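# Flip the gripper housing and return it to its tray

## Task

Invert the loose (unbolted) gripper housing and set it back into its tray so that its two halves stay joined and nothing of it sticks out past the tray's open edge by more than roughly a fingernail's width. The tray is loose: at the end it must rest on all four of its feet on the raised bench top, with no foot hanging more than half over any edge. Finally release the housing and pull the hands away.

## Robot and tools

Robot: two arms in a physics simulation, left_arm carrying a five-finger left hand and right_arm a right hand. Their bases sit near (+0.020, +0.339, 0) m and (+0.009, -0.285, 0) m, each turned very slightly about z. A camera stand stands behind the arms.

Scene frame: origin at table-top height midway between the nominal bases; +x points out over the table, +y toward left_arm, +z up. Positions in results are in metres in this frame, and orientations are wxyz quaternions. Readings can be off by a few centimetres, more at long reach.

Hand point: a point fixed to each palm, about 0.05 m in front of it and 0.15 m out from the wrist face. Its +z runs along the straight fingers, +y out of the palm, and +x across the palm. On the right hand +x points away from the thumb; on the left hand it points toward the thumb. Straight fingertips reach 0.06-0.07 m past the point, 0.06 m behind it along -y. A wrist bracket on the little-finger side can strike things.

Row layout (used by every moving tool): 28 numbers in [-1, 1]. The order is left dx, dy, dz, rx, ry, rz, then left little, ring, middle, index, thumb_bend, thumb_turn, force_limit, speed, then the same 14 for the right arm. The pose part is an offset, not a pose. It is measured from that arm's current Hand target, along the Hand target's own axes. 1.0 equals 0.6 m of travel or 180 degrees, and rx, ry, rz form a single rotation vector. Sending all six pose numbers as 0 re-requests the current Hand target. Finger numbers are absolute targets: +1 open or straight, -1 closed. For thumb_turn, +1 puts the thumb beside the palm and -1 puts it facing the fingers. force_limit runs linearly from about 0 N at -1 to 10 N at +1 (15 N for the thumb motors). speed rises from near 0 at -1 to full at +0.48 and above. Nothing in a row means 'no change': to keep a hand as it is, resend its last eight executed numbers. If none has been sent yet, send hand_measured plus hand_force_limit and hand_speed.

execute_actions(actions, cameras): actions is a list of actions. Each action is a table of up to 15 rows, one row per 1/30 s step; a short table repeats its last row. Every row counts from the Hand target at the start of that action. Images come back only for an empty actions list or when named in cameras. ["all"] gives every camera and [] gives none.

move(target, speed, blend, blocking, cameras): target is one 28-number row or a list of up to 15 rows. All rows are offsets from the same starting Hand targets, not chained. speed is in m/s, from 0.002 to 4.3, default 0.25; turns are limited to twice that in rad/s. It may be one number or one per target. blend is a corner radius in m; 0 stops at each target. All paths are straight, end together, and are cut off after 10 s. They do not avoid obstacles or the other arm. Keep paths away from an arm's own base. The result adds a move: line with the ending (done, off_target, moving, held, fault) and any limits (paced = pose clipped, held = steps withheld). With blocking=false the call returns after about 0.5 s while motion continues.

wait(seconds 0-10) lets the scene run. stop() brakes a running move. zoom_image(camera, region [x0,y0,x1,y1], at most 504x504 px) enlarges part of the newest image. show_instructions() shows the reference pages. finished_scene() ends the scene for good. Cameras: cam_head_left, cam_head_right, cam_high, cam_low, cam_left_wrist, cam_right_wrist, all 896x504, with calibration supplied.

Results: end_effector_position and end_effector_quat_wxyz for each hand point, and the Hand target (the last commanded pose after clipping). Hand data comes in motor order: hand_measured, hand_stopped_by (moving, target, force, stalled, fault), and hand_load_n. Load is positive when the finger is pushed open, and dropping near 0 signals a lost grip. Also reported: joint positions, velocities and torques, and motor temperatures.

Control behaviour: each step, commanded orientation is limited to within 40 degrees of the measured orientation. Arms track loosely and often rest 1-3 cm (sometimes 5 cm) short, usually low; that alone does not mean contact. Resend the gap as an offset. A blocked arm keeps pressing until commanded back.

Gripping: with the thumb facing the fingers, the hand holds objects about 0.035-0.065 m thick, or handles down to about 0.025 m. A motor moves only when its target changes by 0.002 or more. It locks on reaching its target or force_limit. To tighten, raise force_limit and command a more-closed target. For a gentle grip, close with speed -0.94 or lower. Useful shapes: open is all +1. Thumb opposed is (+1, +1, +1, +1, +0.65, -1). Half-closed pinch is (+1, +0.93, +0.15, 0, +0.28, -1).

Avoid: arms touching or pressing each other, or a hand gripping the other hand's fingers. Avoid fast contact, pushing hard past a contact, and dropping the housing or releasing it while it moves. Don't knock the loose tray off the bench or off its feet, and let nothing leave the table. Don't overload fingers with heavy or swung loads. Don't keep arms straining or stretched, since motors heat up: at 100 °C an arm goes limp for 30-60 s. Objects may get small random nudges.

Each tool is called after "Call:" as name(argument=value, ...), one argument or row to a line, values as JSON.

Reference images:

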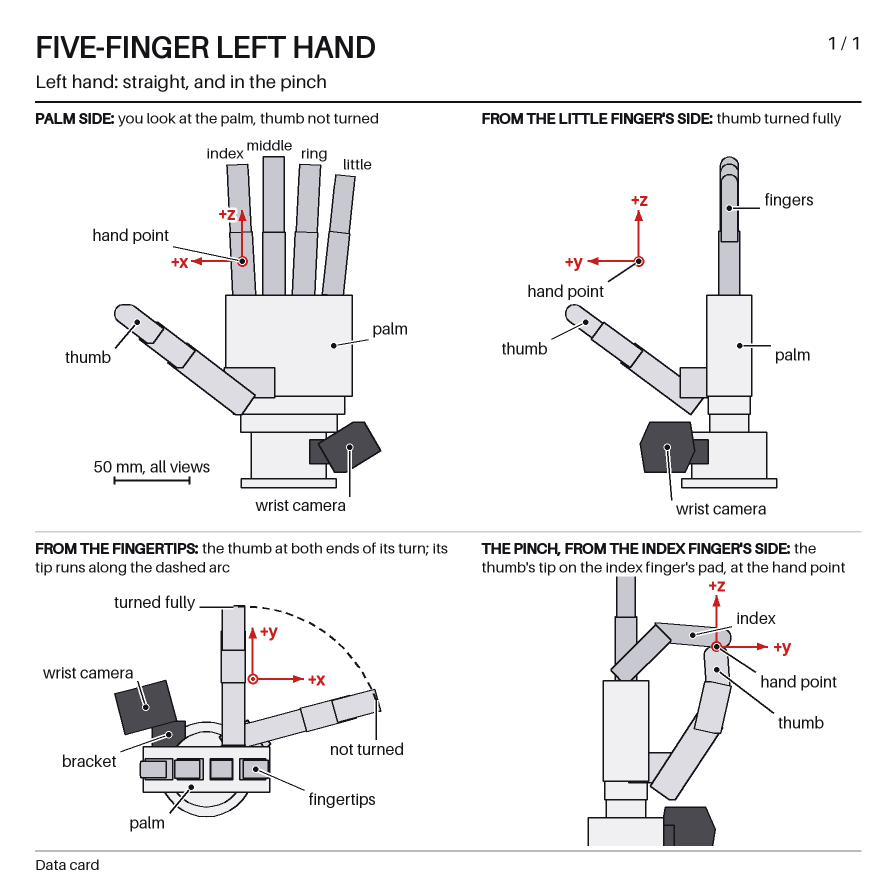

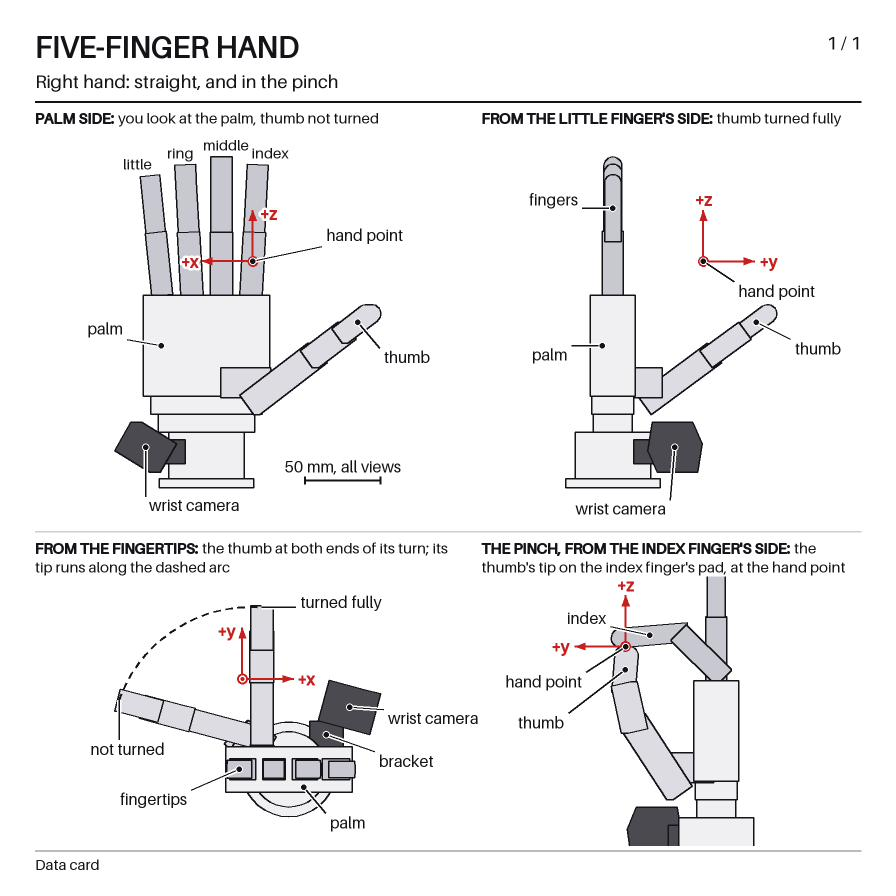

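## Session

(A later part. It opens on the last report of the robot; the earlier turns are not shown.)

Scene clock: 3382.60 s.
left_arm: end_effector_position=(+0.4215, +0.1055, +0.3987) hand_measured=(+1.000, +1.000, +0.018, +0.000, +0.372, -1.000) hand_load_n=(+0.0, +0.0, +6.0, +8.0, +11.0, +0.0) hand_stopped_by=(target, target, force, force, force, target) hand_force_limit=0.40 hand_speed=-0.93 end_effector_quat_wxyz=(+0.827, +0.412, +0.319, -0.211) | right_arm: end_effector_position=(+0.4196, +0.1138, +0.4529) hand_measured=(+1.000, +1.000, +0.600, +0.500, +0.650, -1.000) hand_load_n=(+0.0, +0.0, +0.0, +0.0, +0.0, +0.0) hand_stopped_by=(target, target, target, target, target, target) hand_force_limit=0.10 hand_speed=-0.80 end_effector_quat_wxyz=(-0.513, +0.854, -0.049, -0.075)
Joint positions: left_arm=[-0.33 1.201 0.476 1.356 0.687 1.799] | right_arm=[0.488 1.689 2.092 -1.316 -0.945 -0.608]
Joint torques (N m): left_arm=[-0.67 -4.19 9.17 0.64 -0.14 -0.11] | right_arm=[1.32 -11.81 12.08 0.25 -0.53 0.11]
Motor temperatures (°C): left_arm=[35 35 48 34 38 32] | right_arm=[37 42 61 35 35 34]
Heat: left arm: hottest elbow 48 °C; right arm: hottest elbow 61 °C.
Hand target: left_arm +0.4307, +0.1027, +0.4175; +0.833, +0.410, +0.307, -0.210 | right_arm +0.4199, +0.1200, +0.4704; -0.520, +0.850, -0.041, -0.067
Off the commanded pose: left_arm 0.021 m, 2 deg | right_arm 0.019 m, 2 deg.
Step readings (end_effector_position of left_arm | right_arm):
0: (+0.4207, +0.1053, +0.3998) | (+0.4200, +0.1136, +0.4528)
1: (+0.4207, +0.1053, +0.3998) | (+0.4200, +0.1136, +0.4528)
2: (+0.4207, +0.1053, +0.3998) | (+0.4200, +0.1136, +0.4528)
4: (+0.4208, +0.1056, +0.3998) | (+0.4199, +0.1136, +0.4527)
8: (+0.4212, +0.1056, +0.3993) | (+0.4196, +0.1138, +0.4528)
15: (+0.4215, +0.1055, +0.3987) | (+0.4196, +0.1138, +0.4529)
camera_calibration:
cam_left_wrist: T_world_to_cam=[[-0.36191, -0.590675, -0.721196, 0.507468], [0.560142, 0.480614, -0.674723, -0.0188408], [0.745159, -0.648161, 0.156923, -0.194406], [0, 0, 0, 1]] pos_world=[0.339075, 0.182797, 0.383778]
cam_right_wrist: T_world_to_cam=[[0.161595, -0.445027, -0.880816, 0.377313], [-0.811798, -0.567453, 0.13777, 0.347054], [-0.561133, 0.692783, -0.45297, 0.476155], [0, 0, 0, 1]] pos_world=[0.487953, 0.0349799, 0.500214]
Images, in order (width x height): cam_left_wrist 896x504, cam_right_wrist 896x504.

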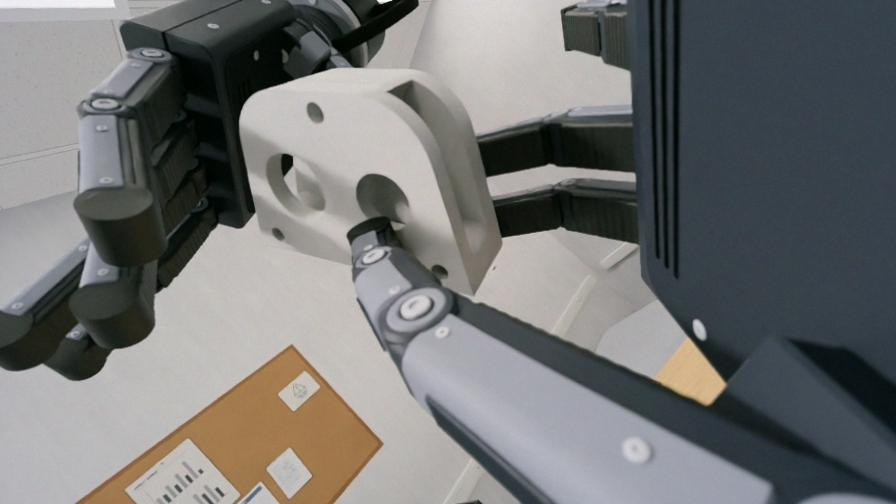

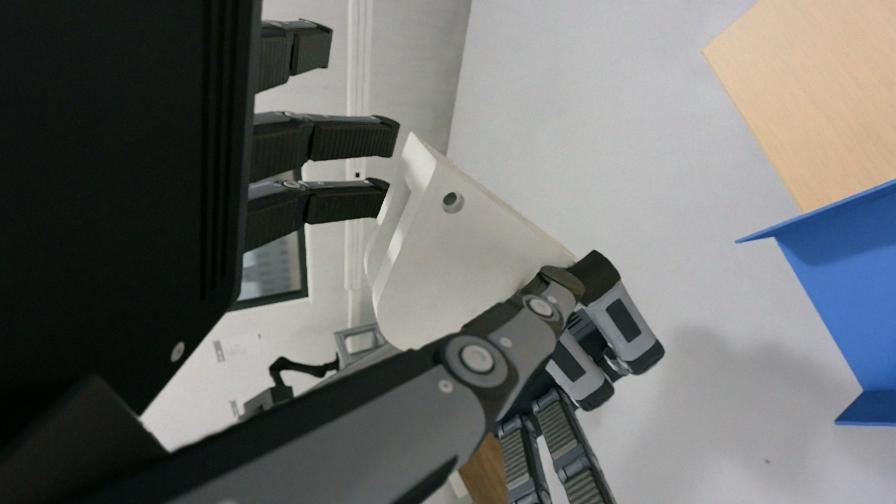

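Call:
move(
  target=[
    [0.04,-0.0322,-0.0278,0,0,0,1,1,-0.15,-0.3,-0.05,-1,0.4,-0.93,0.0008,-0.0522,-0.0258,0,0,0,1,1,0.6,0.5,0.65,-1,0.1,-0.8],
    [0.04,-0.0322,-0.0278,0,0,0,1,1,-0.15,-0.3,-0.05,-1,0.4,-0.93,0.0147,0.1328,-0.3397,0.1901,0.285,0.5479,1,1,1,1,1,-1,0.1,-0.3],
  ],
  speed=[0.06,0.25],
  cameras=["cam_left_wrist","cam_right_wrist","cam_head_left"],
)

Scene clock: 3727.47 s.
left_arm: end_effector_position=(+0.4304, +0.1020, +0.3793) hand_measured=(+1.000, +1.000, +0.018, +0.000, +0.372, -1.000) hand_load_n=(+0.0, +0.0, +6.0, +8.0, +11.0, +0.5) hand_stopped_by=(target, target, force, force, force, target) hand_force_limit=0.40 hand_speed=-0.93 end_effector_quat_wxyz=(+0.831, +0.412, +0.312, -0.209) | right_arm: end_effector_position=(+0.4359, -0.0937, +0.4816) hand_measured=(+1.000, +1.000, +1.000, +1.000, +1.000, -1.000) hand_load_n=(+0.0, +0.0, +0.0, +0.0, +0.0, +0.0) hand_stopped_by=(target, target, target, target, target, target) hand_force_limit=0.10 hand_speed=-0.30 end_effector_quat_wxyz=(+0.417, -0.323, +0.846, +0.082)
Joint positions: left_arm=[-0.33 1.306 0.476 1.478 0.688 1.799] | right_arm=[0.142 1.115 1.488 -1.106 -0.306 1.136]
Joint torques (N m): left_arm=[-0.67 -5.19 5.74 1.42 -0.17 -0.11] | right_arm=[-0.03 -6.36 8.77 0.51 -0.09 0.14]
Motor temperatures (°C): left_arm=[35 35 50 34 38 32] | right_arm=[37 42 62 35 35 34]
Heat: left arm: hottest elbow 50 °C; right arm: hottest elbow 62 °C.
Hand target: left_arm +0.4307, +0.1027, +0.3826; +0.833, +0.410, +0.307, -0.210 | right_arm +0.4322, -0.0977, +0.4904; +0.423, -0.315, +0.846, +0.081
Off the commanded pose: left_arm 0.003 m, 1 deg | right_arm 0.011 m, 1 deg.
move: off_target (right_arm); target 2's new numbers were sent with right_arm's hand 0.011 m and 1 deg from that target
camera_calibration:
cam_left_wrist: T_world_to_cam=[[-0.350923, -0.594719, -0.723299, 0.491088], [0.570633, 0.476615, -0.668742, -0.0415317], [0.742449, -0.647416, 0.172111, -0.204891], [0, 0, 0, 1]] pos_world=[0.348155, 0.179204, 0.362694]
cam_right_wrist: T_world_to_cam=[[-0.721437, 0.587394, -0.366739, 0.541705], [-0.134013, 0.40116, 0.906152, -0.336171], [0.679389, 0.702879, -0.210693, -0.0143336], [0, 0, 0, 1]] pos_world=[0.355493, -0.173261, 0.500266]
Images, in order (width x height): cam_head_left 896x504, cam_left_wrist 896x504, cam_right_wrist 896x504.

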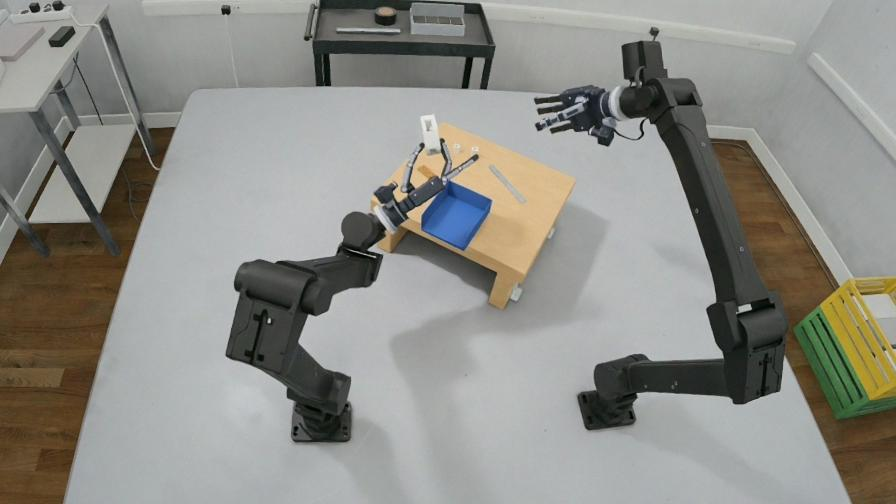

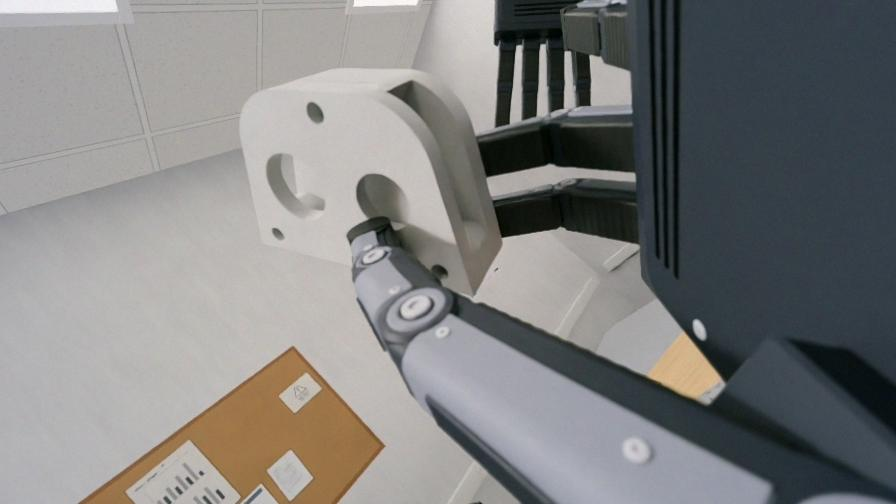

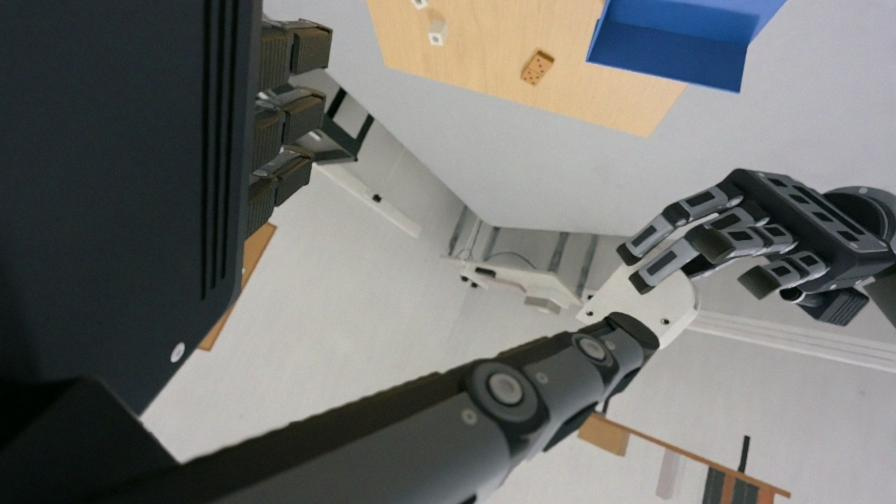

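Call:
move(
  target=[
    [-0.094,0.0292,-0.0032,-0.2234,0.1058,-0.6247,1,1,-0.15,-0.3,-0.05,-1,0.4,-0.93,0,0,0,0,0,0,1,1,1,1,1,-1,0.1,-0.3],
    [-0.0945,-0.0052,0.1072,0.5294,0.0632,0.6771,1,1,-0.15,-0.3,-0.05,-1,0.4,-0.93,0,0,0,0,0,0,1,1,1,1,1,-1,0.1,-0.3],
  ],
  speed=0.25,
  blend=0.03,
  cameras=["all"],
)

Scene clock: 3747.33 s.
left_arm: end_effector_position=(+0.4048, +0.0608, +0.4145) hand_measured=(+1.000, +1.000, +0.018, +0.000, +0.372, -1.000) hand_load_n=(+0.0, +0.0, +6.0, +7.5, +11.0, +0.0) hand_stopped_by=(target, target, force, force, force, target) hand_force_limit=0.40 hand_speed=-0.93 end_effector_quat_wxyz=(+0.066, +0.848, -0.321, +0.417) | right_arm: end_effector_position=(+0.4359, -0.0937, +0.4816) hand_measured=(+1.000, +1.000, +1.000, +1.000, +1.000, -1.000) hand_load_n=(+0.0, +0.0, +0.0, +0.0, +0.0, +0.0) hand_stopped_by=(target, target, target, target, target, target) hand_force_limit=0.10 hand_speed=-0.30 end_effector_quat_wxyz=(+0.417, -0.323, +0.846, +0.082)
Joint positions: left_arm=[-0.433 1.025 1.247 -0.923 0.036 -1.335] | right_arm=[0.142 1.115 1.488 -1.106 -0.306 1.136]
Joint torques (N m): left_arm=[-1.32 -4.37 12.36 0.96 0.12 -0.2] | right_arm=[-0.03 -6.36 8.76 0.53 -0.08 0.14]
Motor temperatures (°C): left_arm=[35 35 51 34 38 32] | right_arm=[37 41 61 35 35 34]
Heat: left arm: hottest elbow 51 °C; right arm: hottest elbow 61 °C.
Hand target: left_arm +0.4095, +0.0543, +0.4501; +0.073, +0.838, -0.315, +0.439 | right_arm +0.4322, -0.0977, +0.4904; +0.423, -0.315, +0.846, +0.081
Off the commanded pose: left_arm 0.037 m, 3 deg | right_arm 0.010 m, 1 deg.
move: off_target (left_arm)
camera_calibration:
cam_left_wrist: T_world_to_cam=[[0.721967, 0.592345, 0.357619, -0.471511], [-0.11257, -0.409407, 0.905381, -0.305844], [0.682709, -0.693912, -0.228898, -0.0254227], [0, 0, 0, 1]] pos_world=[0.323343, 0.136441, 0.439707]
cam_right_wrist: T_world_to_cam=[[-0.721437, 0.587394, -0.366739, 0.541705], [-0.134013, 0.40116, 0.906152, -0.336171], [0.679389, 0.702879, -0.210693, -0.0143336], [0, 0, 0, 1]] pos_world=[0.355493, -0.173261, 0.500266]

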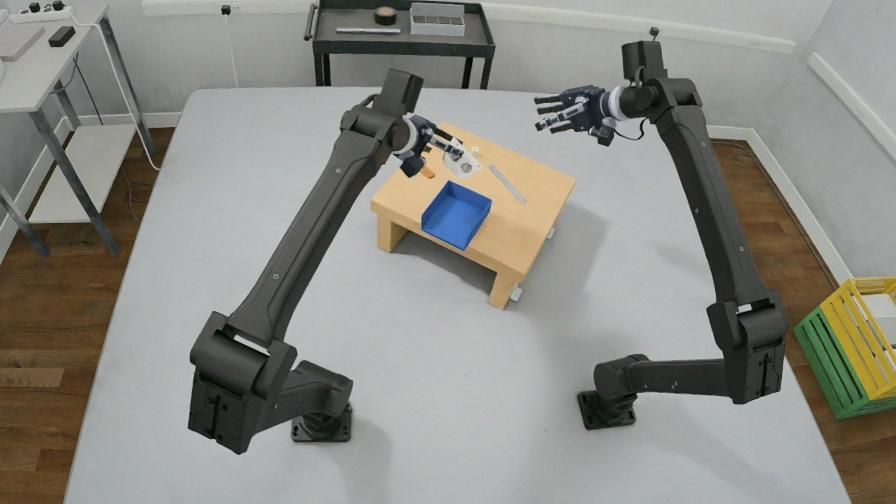

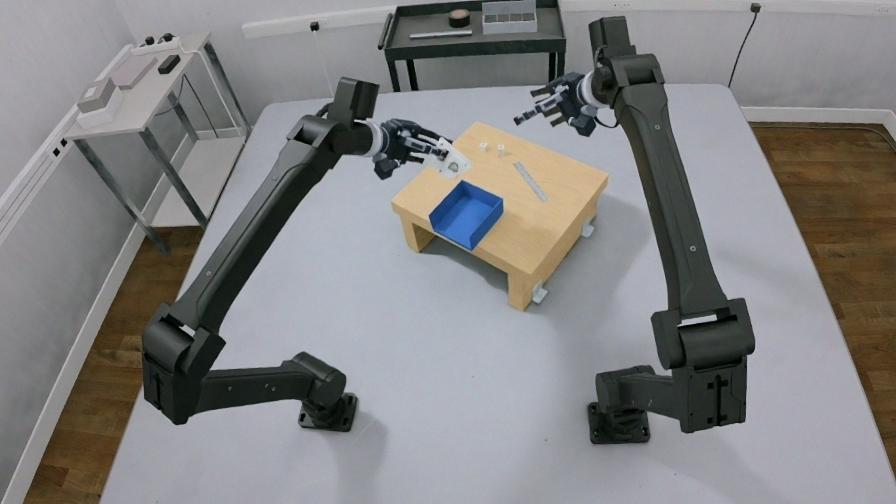

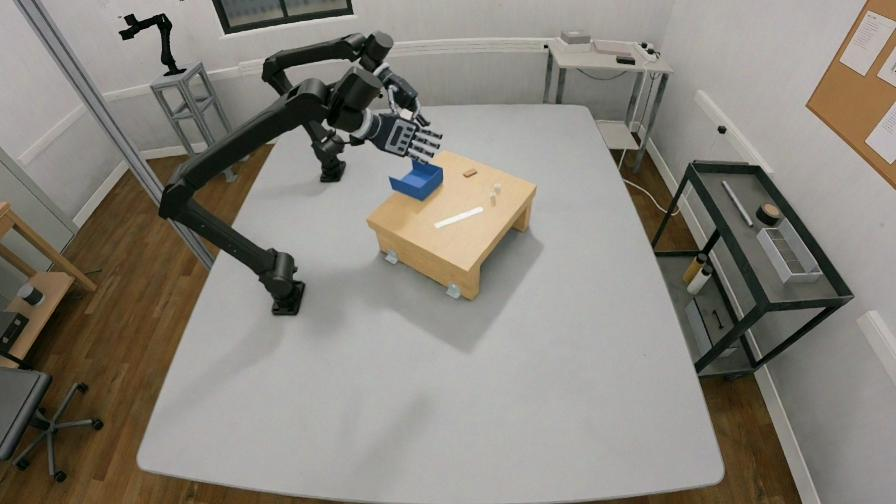

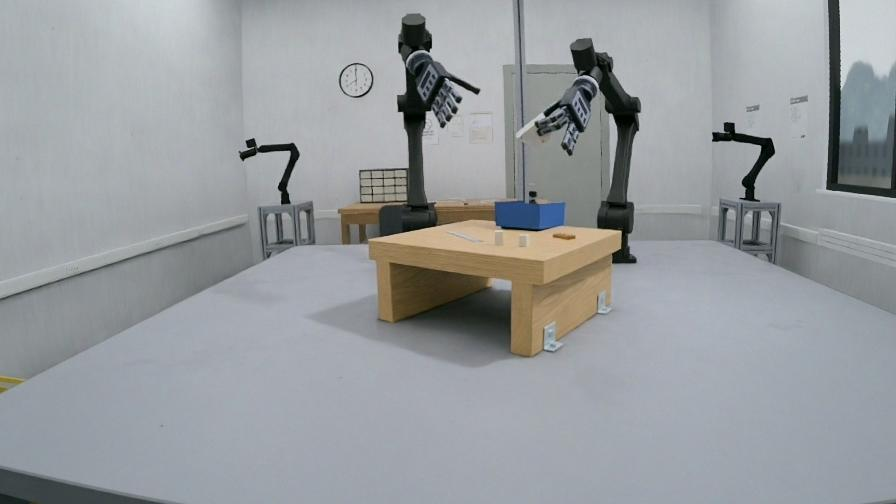

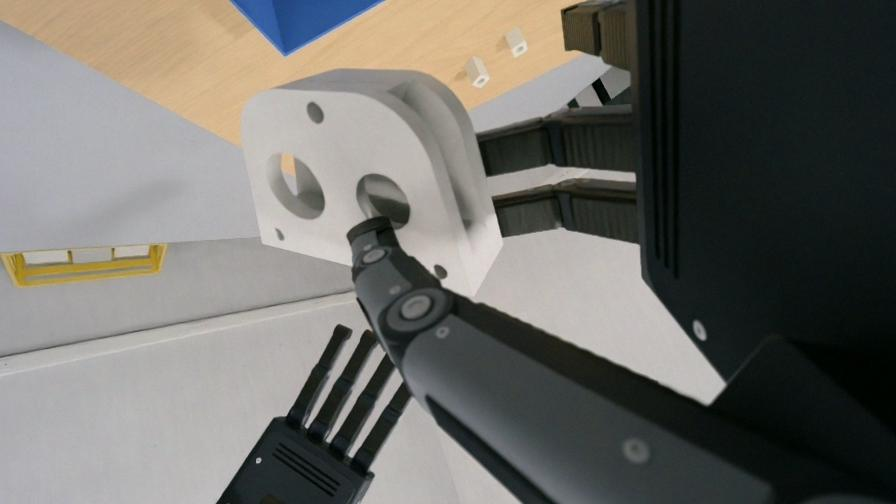

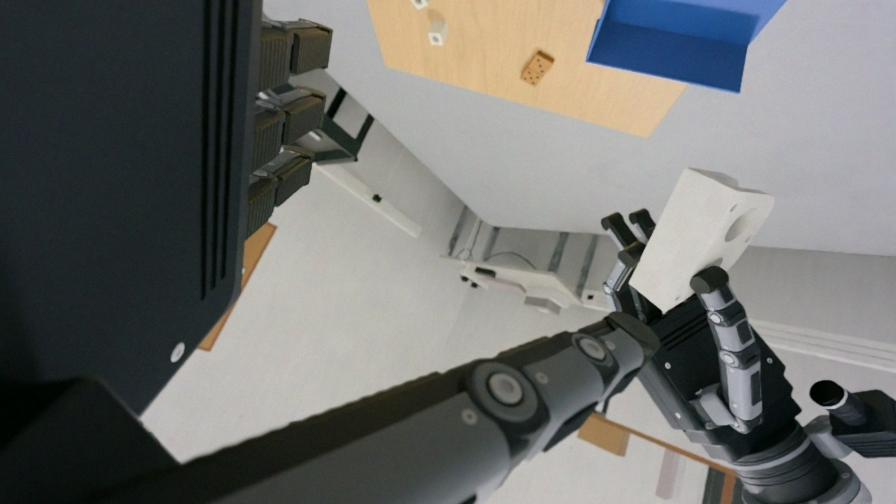

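Call:
move(
  target=[0,0,0,0,0,0,1,1,-0.15,-0.3,-0.05,-1,0.4,-0.93,0.0302,0.1295,0.082,-0.0064,-0.0023,0.0152,1,1,1,1,1,-1,0.1,-0.3],
  speed=0.12,
  cameras=["cam_left_wrist","cam_right_wrist","cam_head_right"],
)

Scene clock: 3872.50 s.
left_arm: end_effector_position=(+0.4049, +0.0608, +0.4145) hand_measured=(+1.000, +1.000, +0.018, +0.000, +0.372, -1.000) hand_load_n=(+0.0, +0.0, +6.5, +7.5, +11.0, +0.0) hand_stopped_by=(target, target, force, force, force, target) hand_force_limit=0.40 hand_speed=-0.93 end_effector_quat_wxyz=(+0.066, +0.848, -0.321, +0.417) | right_arm: end_effector_position=(+0.4114, -0.0253, +0.4260) hand_measured=(+1.000, +1.000, +1.000, +1.000, +1.000, -1.000) hand_load_n=(+0.0, +0.0, +0.0, -0.5, +0.0, +0.0) hand_stopped_by=(target, target, target, target, target, target) hand_force_limit=0.10 hand_speed=-0.30 end_effector_quat_wxyz=(+0.408, -0.304, +0.855, +0.098)
Joint positions: left_arm=[-0.433 1.025 1.247 -0.923 0.036 -1.336] | right_arm=[0.36 1.055 1.289 -0.949 -0.153 1.334]
Joint torques (N m): left_arm=[-1.38 -4.37 12.38 0.94 0.11 -0.2] | right_arm=[0.85 -6.07 8.4 1.46 0.01 0.17]
Motor temperatures (°C): left_arm=[35 35 61 34 38 32] | right_arm=[37 40 58 35 34 34]
Heat: left arm: hottest elbow 61 °C; right arm: hottest elbow 58 °C.
Hand target: left_arm +0.4095, +0.0543, +0.4502; +0.073, +0.838, -0.315, +0.439 | right_arm +0.4101, -0.0248, +0.4357; +0.421, -0.298, +0.851, +0.101
Off the commanded pose: left_arm 0.036 m, 3 deg | right_arm 0.010 m, 2 deg.
move: off_target (left_arm)
camera_calibration:
cam_left_wrist: T_world_to_cam=[[0.721837, 0.592844, 0.357053, -0.471229], [-0.112061, -0.408992, 0.905631, -0.306217], [0.68293, -0.69373, -0.228791, -0.0256357], [0, 0, 0, 1]] pos_world=[0.323343, 0.136341, 0.439708]
cam_right_wrist: T_world_to_cam=[[-0.720737, 0.615874, -0.318178, 0.44323], [-0.0902803, 0.37169, 0.923957, -0.342874], [0.687305, 0.694655, -0.21229, -0.060303], [0, 0, 0, 1]] pos_world=[0.329944, -0.103641, 0.445025]
Images, in order (width x height): cam_head_right 896x504, cam_left_wrist 896x504, cam_right_wrist 896x504.

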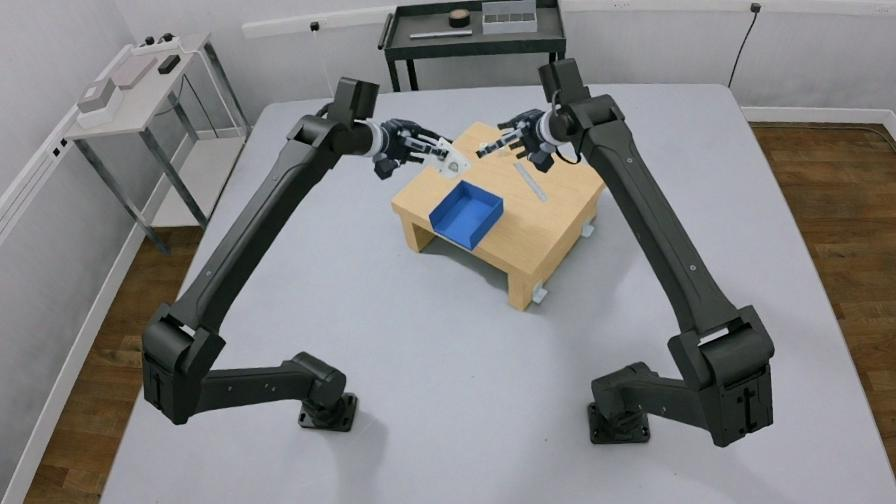

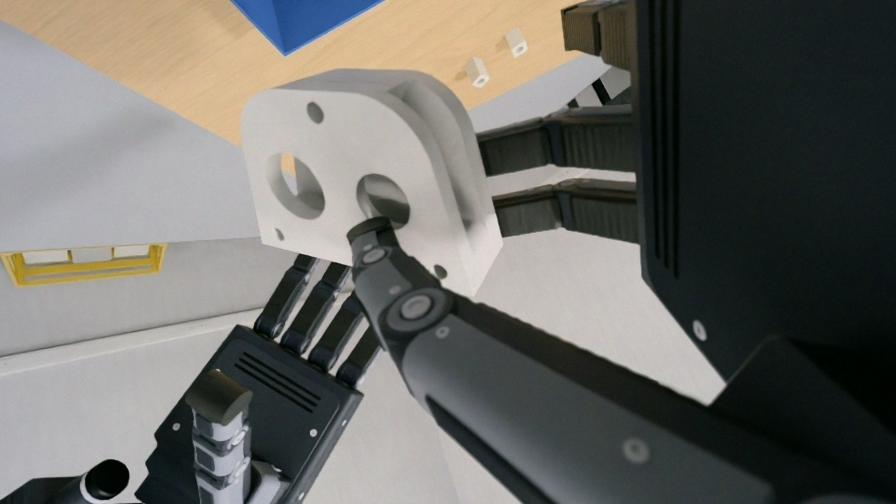

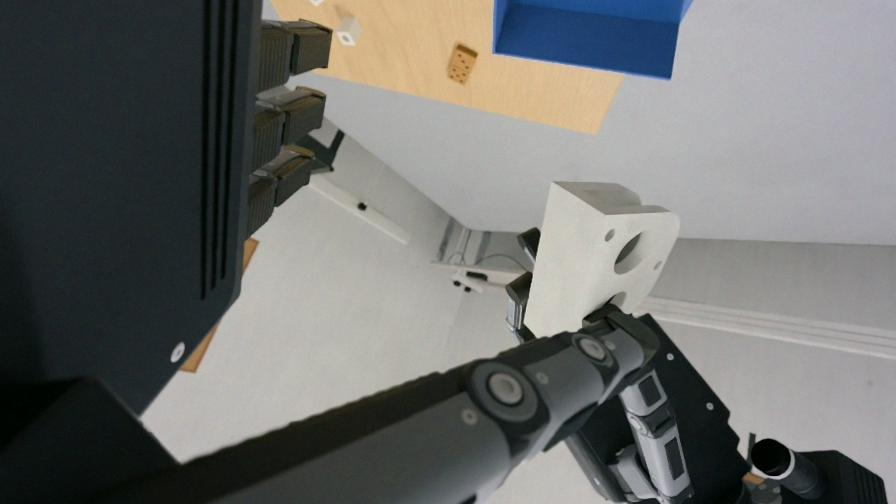

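Call:
zoom_image(
  camera="cam_right_wrist",
  region=[490, 160, 710, 360],
)

Scaled by 2.291 from the camera's 896x504 image, which has a finer 1280x720 frame.

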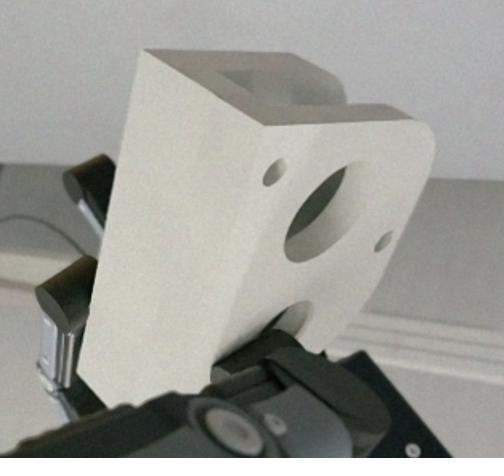

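Call:
move(
  target=[0,0,0,0,0,0,1,1,-0.15,-0.3,-0.05,-1,0.4,-0.93,-0.0162,0.0595,0.0333,0,0,0,1,1,1,1,1,-1,0.1,-0.3],
  speed=0.06,
  cameras=["cam_left_wrist","cam_right_wrist"],
)

Scene clock: 3956.43 s.
left_arm: end_effector_position=(+0.4049, +0.0608, +0.4145) hand_measured=(+1.000, +1.000, +0.018, +0.000, +0.372, -1.000) hand_load_n=(+0.0, +0.0, +6.0, +8.0, +11.0, +0.0) hand_stopped_by=(target, target, force, force, force, target) hand_force_limit=0.40 hand_speed=-0.93 end_effector_quat_wxyz=(+0.066, +0.848, -0.321, +0.417) | right_arm: end_effector_position=(+0.4021, +0.0118, +0.4304) hand_measured=(+1.000, +1.000, +1.000, +1.000, +1.000, -1.000) hand_load_n=(-0.5, +0.0, +0.0, +0.0, +0.0, +0.0) hand_stopped_by=(target, target, target, target, target, target) hand_force_limit=0.10 hand_speed=-0.30 end_effector_quat_wxyz=(+0.420, -0.302, +0.850, +0.098)
Joint positions: left_arm=[-0.433 1.025 1.247 -0.923 0.036 -1.336] | right_arm=[0.478 1.061 1.289 -0.909 -0.06 1.41]
Joint torques (N m): left_arm=[-1.38 -4.42 12.34 0.94 0.12 -0.2] | right_arm=[1.03 -4.42 8.28 1.51 0.06 0.16]
Motor temperatures (°C): left_arm=[35 35 63 34 38 32] | right_arm=[37 39 55 36 34 34]
Heat: left arm: hottest elbow 63 °C; right arm: hottest elbow 55 °C.
Hand target: left_arm +0.4095, +0.0543, +0.4502; +0.073, +0.838, -0.315, +0.439 | right_arm +0.4065, +0.0163, +0.4280; +0.421, -0.298, +0.851, +0.101
Off the commanded pose: left_arm 0.037 m, 3 deg | right_arm 0.007 m, 1 deg.
move: off_target (left_arm)
camera_calibration:
cam_left_wrist: T_world_to_cam=[[0.721837, 0.592844, 0.357053, -0.471229], [-0.112061, -0.408992, 0.905631, -0.306217], [0.68293, -0.69373, -0.228791, -0.0256357], [0, 0, 0, 1]] pos_world=[0.323343, 0.136341, 0.439708]
cam_right_wrist: T_world_to_cam=[[-0.711359, 0.620352, -0.330351, 0.416431], [-0.112357, 0.36361, 0.924751, -0.352882], [0.693789, 0.694947, -0.188956, -0.0913581], [0, 0, 0, 1]] pos_world=[0.319967, -0.0665334, 0.446634]
Images, in order (width x height): cam_left_wrist 896x504, cam_right_wrist 896x504.

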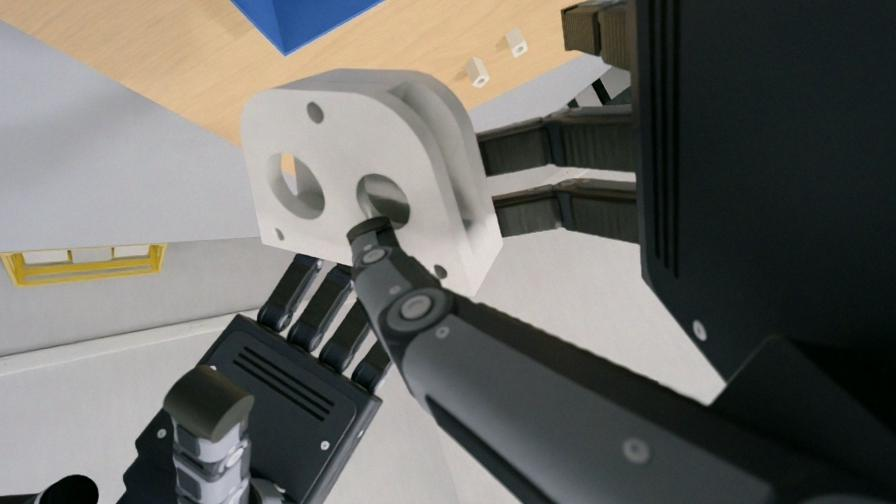

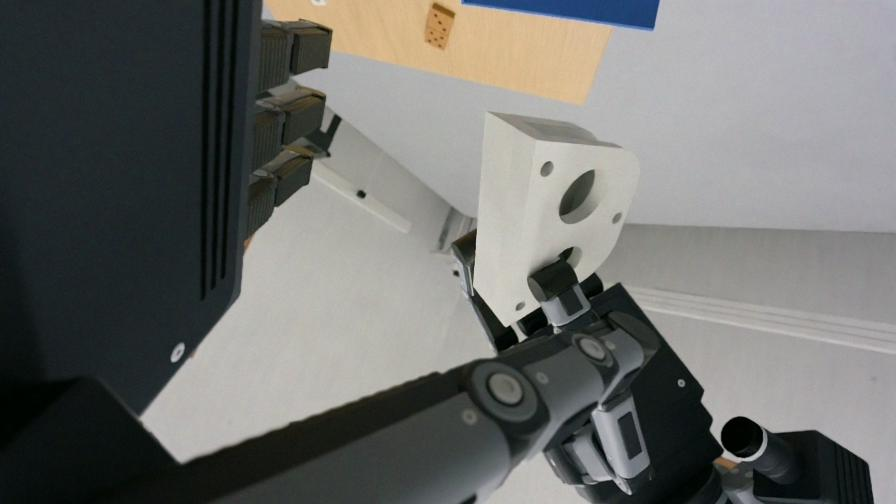

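Call:
zoom_image(
  camera="cam_right_wrist",
  region=[450, 95, 670, 345],
)

Scaled by 2.016 from the camera's 896x504 image, which has a finer 1280x720 frame.

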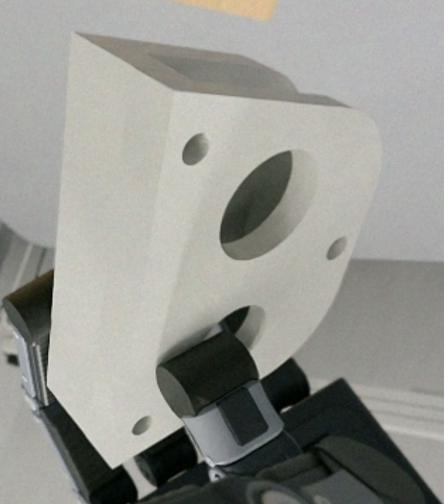

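Call:
zoom_image(
  camera="cam_left_wrist",
  region=[220, 50, 520, 320],
)

Scaled by 1.680 from the camera's 896x504 image, which has a finer 1280x720 frame.

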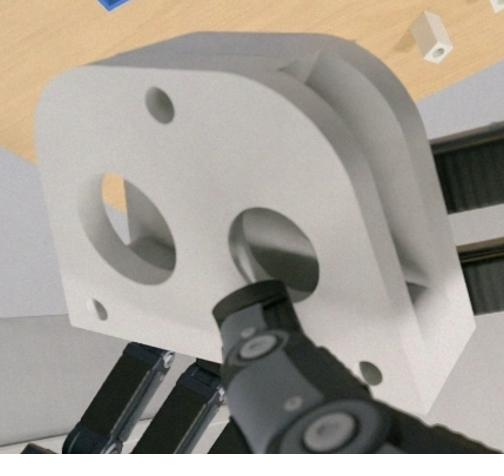

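Call:
move(
  target=[0,0,0,0,0,0,1,1,-0.15,-0.3,-0.05,-1,0.4,-0.93,0.0027,0.0388,0.0318,0,0,0,1,1,1,1,1,-1,0.1,-0.3],
  speed=0.05,
  cameras=["cam_left_wrist","cam_right_wrist"],
)

Call:
zoom_image(
  camera="cam_right_wrist",
  region=[390, 60, 660, 370],
)

Scene clock: 4069.33 s.
left_arm: end_effector_position=(+0.4049, +0.0608, +0.4145) hand_measured=(+1.000, +1.000, +0.018, +0.000, +0.372, -1.000) hand_load_n=(+0.0, +0.0, +6.5, +8.0, +11.0, +0.0) hand_stopped_by=(target, target, force, force, force, target) hand_force_limit=0.40 hand_speed=-0.93 end_effector_quat_wxyz=(+0.066, +0.848, -0.321, +0.417) | right_arm: end_effector_position=(+0.4013, +0.0374, +0.4145) hand_measured=(+1.000, +1.000, +1.000, +1.000, +1.000, -1.000) hand_load_n=(+0.0, +0.0, +0.0, -0.5, +0.0, +0.0) hand_stopped_by=(target, target, target, target, target, target) hand_force_limit=0.10 hand_speed=-0.30 end_effector_quat_wxyz=(+0.419, -0.302, +0.851, +0.097)
Joint positions: left_arm=[-0.433 1.025 1.247 -0.923 0.036 -1.336] | right_arm=[0.547 1.084 1.263 -0.86 -0.005 1.454]
Joint torques (N m): left_arm=[-1.38 -4.37 12.34 0.98 0.11 -0.2] | right_arm=[1.14 -4.89 8.42 1.5 0.09 0.13]
Motor temperatures (°C): left_arm=[35 35 64 34 38 32] | right_arm=[37 39 54 36 34 34]
Heat: left arm: hottest elbow 64 °C; right arm: hottest elbow 54 °C.
Hand target: left_arm +0.4095, +0.0543, +0.4502; +0.073, +0.838, -0.315, +0.439 | right_arm +0.4046, +0.0424, +0.4130; +0.421, -0.298, +0.851, +0.101
Off the commanded pose: left_arm 0.037 m, 3 deg | right_arm 0.006 m, 1 deg.
move: off_target (left_arm)
camera_calibration:
cam_left_wrist: T_world_to_cam=[[0.721837, 0.592844, 0.357053, -0.471229], [-0.112061, -0.408992, 0.905631, -0.306217], [0.68293, -0.69373, -0.228791, -0.0256357], [0, 0, 0, 1]] pos_world=[0.323343, 0.136341, 0.439708]
cam_right_wrist: T_world_to_cam=[[-0.711007, 0.620936, -0.330012, 0.394497], [-0.110502, 0.364817, 0.924499, -0.348232], [0.694449, 0.693792, -0.190773, -0.111102], [0, 0, 0, 1]] pos_world=[0.319164, -0.0408353, 0.430933]
Images, in order (width x height): cam_left_wrist 896x504, cam_right_wrist 896x504.

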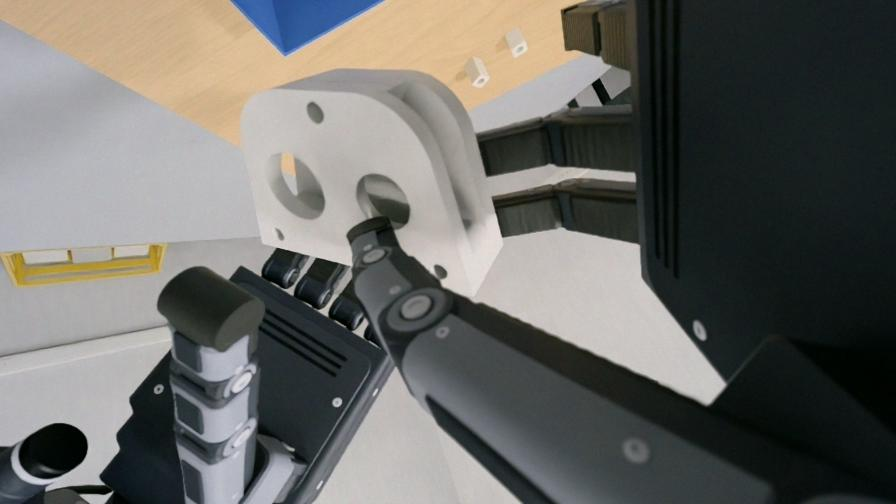

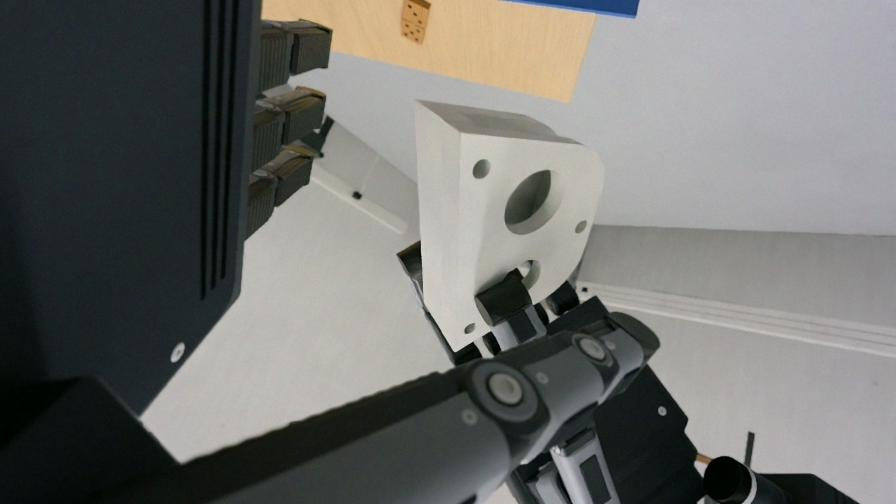

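Scaled by 1.626 from the camera's 896x504 image, which has a finer 1280x720 frame.

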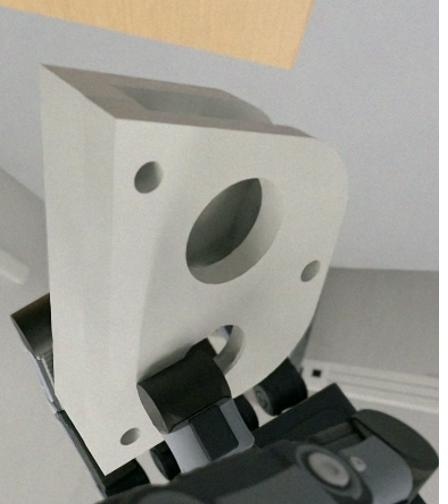

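Call:
move(
  target=[0,0,0,0,0,0,1,1,-0.15,-0.3,-0.05,-1,0.4,-0.93,0.003,0.001,0.018,0,0,0,1,1,1,1,1,-1,0.1,-0.3],
  speed=0.05,
  cameras=["cam_left_wrist","cam_right_wrist"],
)

Scene clock: 4095.47 s.
left_arm: end_effector_position=(+0.4049, +0.0608, +0.4145) hand_measured=(+1.000, +1.000, +0.018, +0.000, +0.372, -1.000) hand_load_n=(+0.0, +0.0, +6.0, +8.0, +11.0, +0.0) hand_stopped_by=(target, target, force, force, force, target) hand_force_limit=0.40 hand_speed=-0.93 end_effector_quat_wxyz=(+0.066, +0.848, -0.321, +0.417) | right_arm: end_effector_position=(+0.4078, +0.0413, +0.4060) hand_measured=(+1.000, +1.000, +1.000, +1.000, +1.000, -1.000) hand_load_n=(+0.0, +0.0, +0.0, +0.0, +0.0, +0.0) hand_stopped_by=(target, target, target, target, target, target) hand_force_limit=0.10 hand_speed=-0.30 end_effector_quat_wxyz=(+0.419, -0.301, +0.851, +0.097)
Joint positions: left_arm=[-0.433 1.025 1.247 -0.923 0.036 -1.336] | right_arm=[0.547 1.1 1.252 -0.834 -0.004 1.455]
Joint torques (N m): left_arm=[-1.49 -4.42 12.37 0.95 0.11 -0.2] | right_arm=[1.26 -4.95 8.49 1.65 0.09 0.15]
Motor temperatures (°C): left_arm=[35 35 64 34 38 32] | right_arm=[37 39 56 36 34 34]
Heat: left arm: hottest elbow 64 °C; right arm: hottest elbow 56 °C.
Hand target: left_arm +0.4095, +0.0543, +0.4502; +0.073, +0.838, -0.315, +0.439 | right_arm +0.4104, +0.0468, +0.4047; +0.421, -0.298, +0.851, +0.101
Off the commanded pose: left_arm 0.037 m, 3 deg | right_arm 0.006 m, 1 deg.
move: off_target (left_arm)
camera_calibration:
cam_left_wrist: T_world_to_cam=[[0.721837, 0.592844, 0.357053, -0.471229], [-0.112061, -0.408992, 0.905631, -0.306217], [0.68293, -0.69373, -0.228791, -0.0256357], [0, 0, 0, 1]] pos_world=[0.323343, 0.136341, 0.439708]
cam_right_wrist: T_world_to_cam=[[-0.710489, 0.62184, -0.329424, 0.393408], [-0.109249, 0.364981, 0.924583, -0.341655], [0.695176, 0.692895, -0.191379, -0.119936], [0, 0, 0, 1]] pos_world=[0.325563, -0.036836, 0.422533]
Images, in order (width x height): cam_left_wrist 896x504, cam_right_wrist 896x504.

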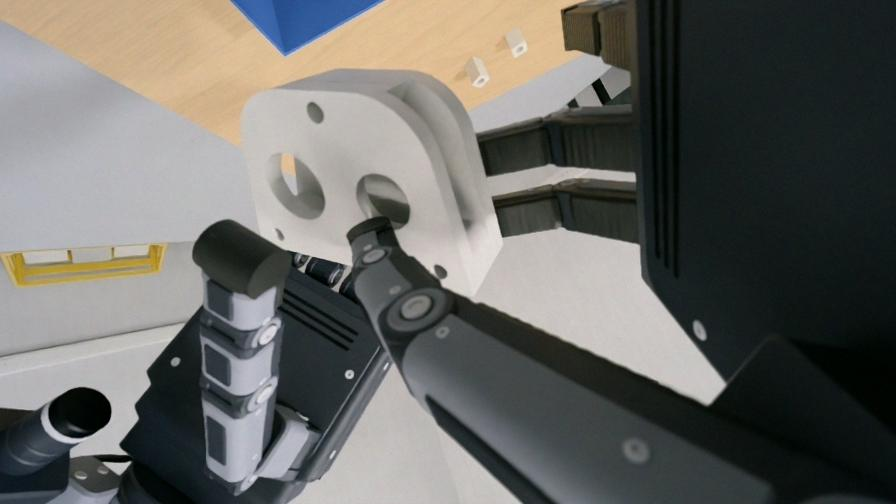

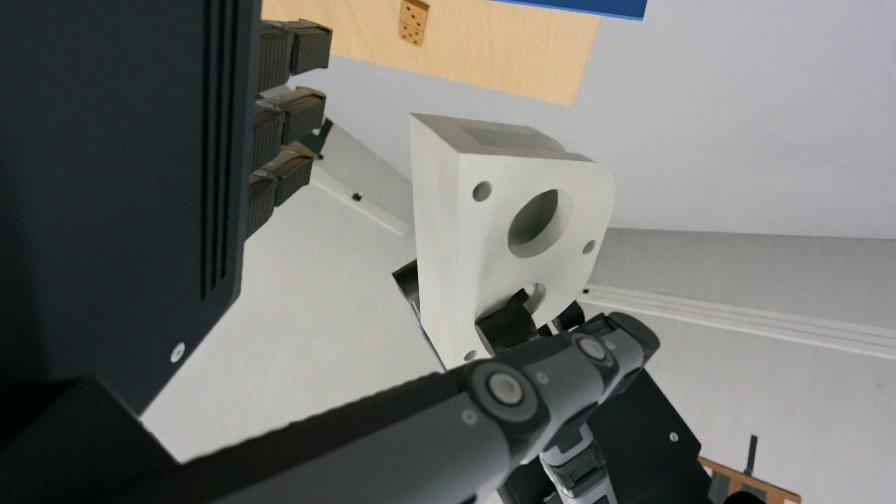

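Call:
execute_actions(
  actions=[
    [[0,0,0,0,0,0,1,1,-0.15,-0.3,-0.05,-1,0.4,-0.93,0,0,0,0,0,0,1,1,0.5,0.35,0.6,-1,-0.5,-0.6]],
  ],
  cameras=["cam_left_wrist","cam_right_wrist"],
)

Scene clock: 4112.93 s.
left_arm: end_effector_position=(+0.4049, +0.0608, +0.4145) hand_measured=(+1.000, +1.000, +0.018, +0.000, +0.372, -1.000) hand_load_n=(+0.0, +0.0, +6.5, +7.5, +11.0, +0.0) hand_stopped_by=(target, target, force, force, force, target) hand_force_limit=0.40 hand_speed=-0.93 end_effector_quat_wxyz=(+0.066, +0.848, -0.321, +0.417) | right_arm: end_effector_position=(+0.4079, +0.0413, +0.4060) hand_measured=(+1.000, +1.000, +0.500, +0.350, +0.600, -1.000) hand_load_n=(+0.0, +0.0, +0.0, +0.0, +0.0, +0.0) hand_stopped_by=(target, target, target, target, target, target) hand_force_limit=-0.50 hand_speed=-0.60 end_effector_quat_wxyz=(+0.419, -0.301, +0.851, +0.097)
Joint positions: left_arm=[-0.433 1.025 1.247 -0.923 0.036 -1.336] | right_arm=[0.547 1.1 1.252 -0.834 -0.004 1.456]
Joint torques (N m): left_arm=[-1.44 -4.42 12.38 0.96 0.11 -0.2] | right_arm=[1.26 -5.13 8.46 1.51 0.08 0.15]
Motor temperatures (°C): left_arm=[35 35 65 34 38 32] | right_arm=[37 39 56 36 34 34]
Heat: left arm: hottest elbow 65 °C; right arm: hottest elbow 56 °C.
Hand target: left_arm +0.4095, +0.0543, +0.4502; +0.073, +0.838, -0.315, +0.439 | right_arm +0.4105, +0.0467, +0.4047; +0.421, -0.298, +0.851, +0.101
Off the commanded pose: left_arm 0.037 m, 3 deg | right_arm 0.006 m, 1 deg.
Step readings (end_effector_position of left_arm | right_arm):
0: (+0.4049, +0.0608, +0.4145) | (+0.4078, +0.0413, +0.4060)
1: (+0.4049, +0.0608, +0.4145) | (+0.4078, +0.0413, +0.4060)
2: (+0.4049, +0.0608, +0.4145) | (+0.4078, +0.0413, +0.4060)
4: (+0.4049, +0.0608, +0.4145) | (+0.4079, +0.0413, +0.4060)
8: (+0.4049, +0.0608, +0.4145) | (+0.4079, +0.0413, +0.4060)
15: (+0.4049, +0.0608, +0.4145) | (+0.4079, +0.0413, +0.4060)
camera_calibration:
cam_left_wrist: T_world_to_cam=[[0.721837, 0.592844, 0.357053, -0.471229], [-0.112061, -0.408992, 0.905631, -0.306217], [0.68293, -0.69373, -0.228791, -0.0256357], [0, 0, 0, 1]] pos_world=[0.323343, 0.136341, 0.439708]
cam_right_wrist: T_world_to_cam=[[-0.709936, 0.622767, -0.328865, 0.392963], [-0.10854, 0.364631, 0.924805, -0.342028], [0.695852, 0.692247, -0.19127, -0.120295], [0, 0, 0, 1]] pos_world=[0.325562, -0.0367361, 0.422533]
Images, in order (width x height): cam_left_wrist 896x504, cam_right_wrist 896x504.

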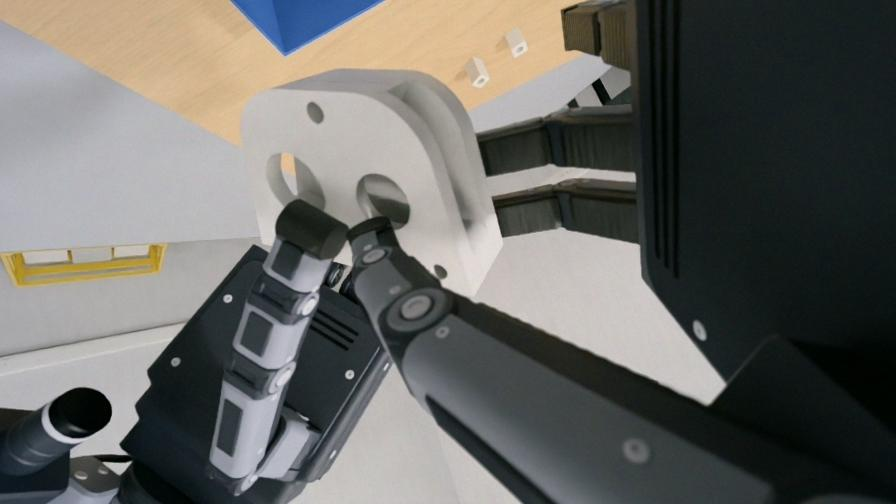

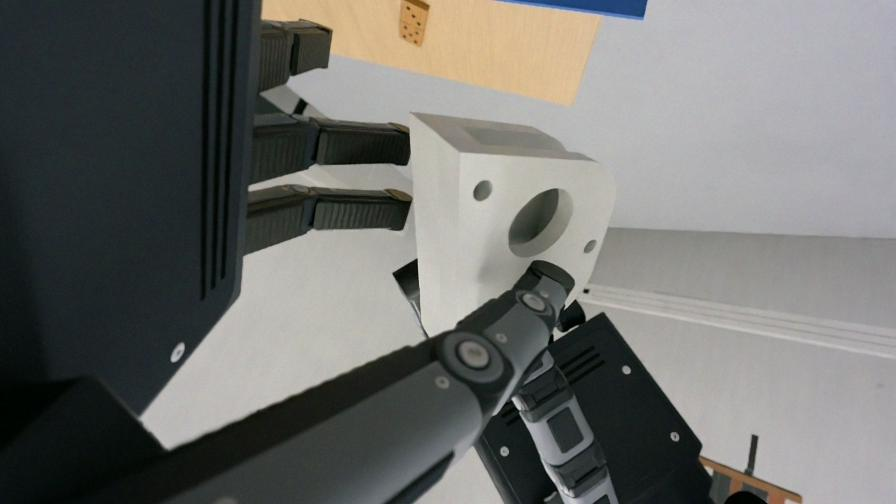

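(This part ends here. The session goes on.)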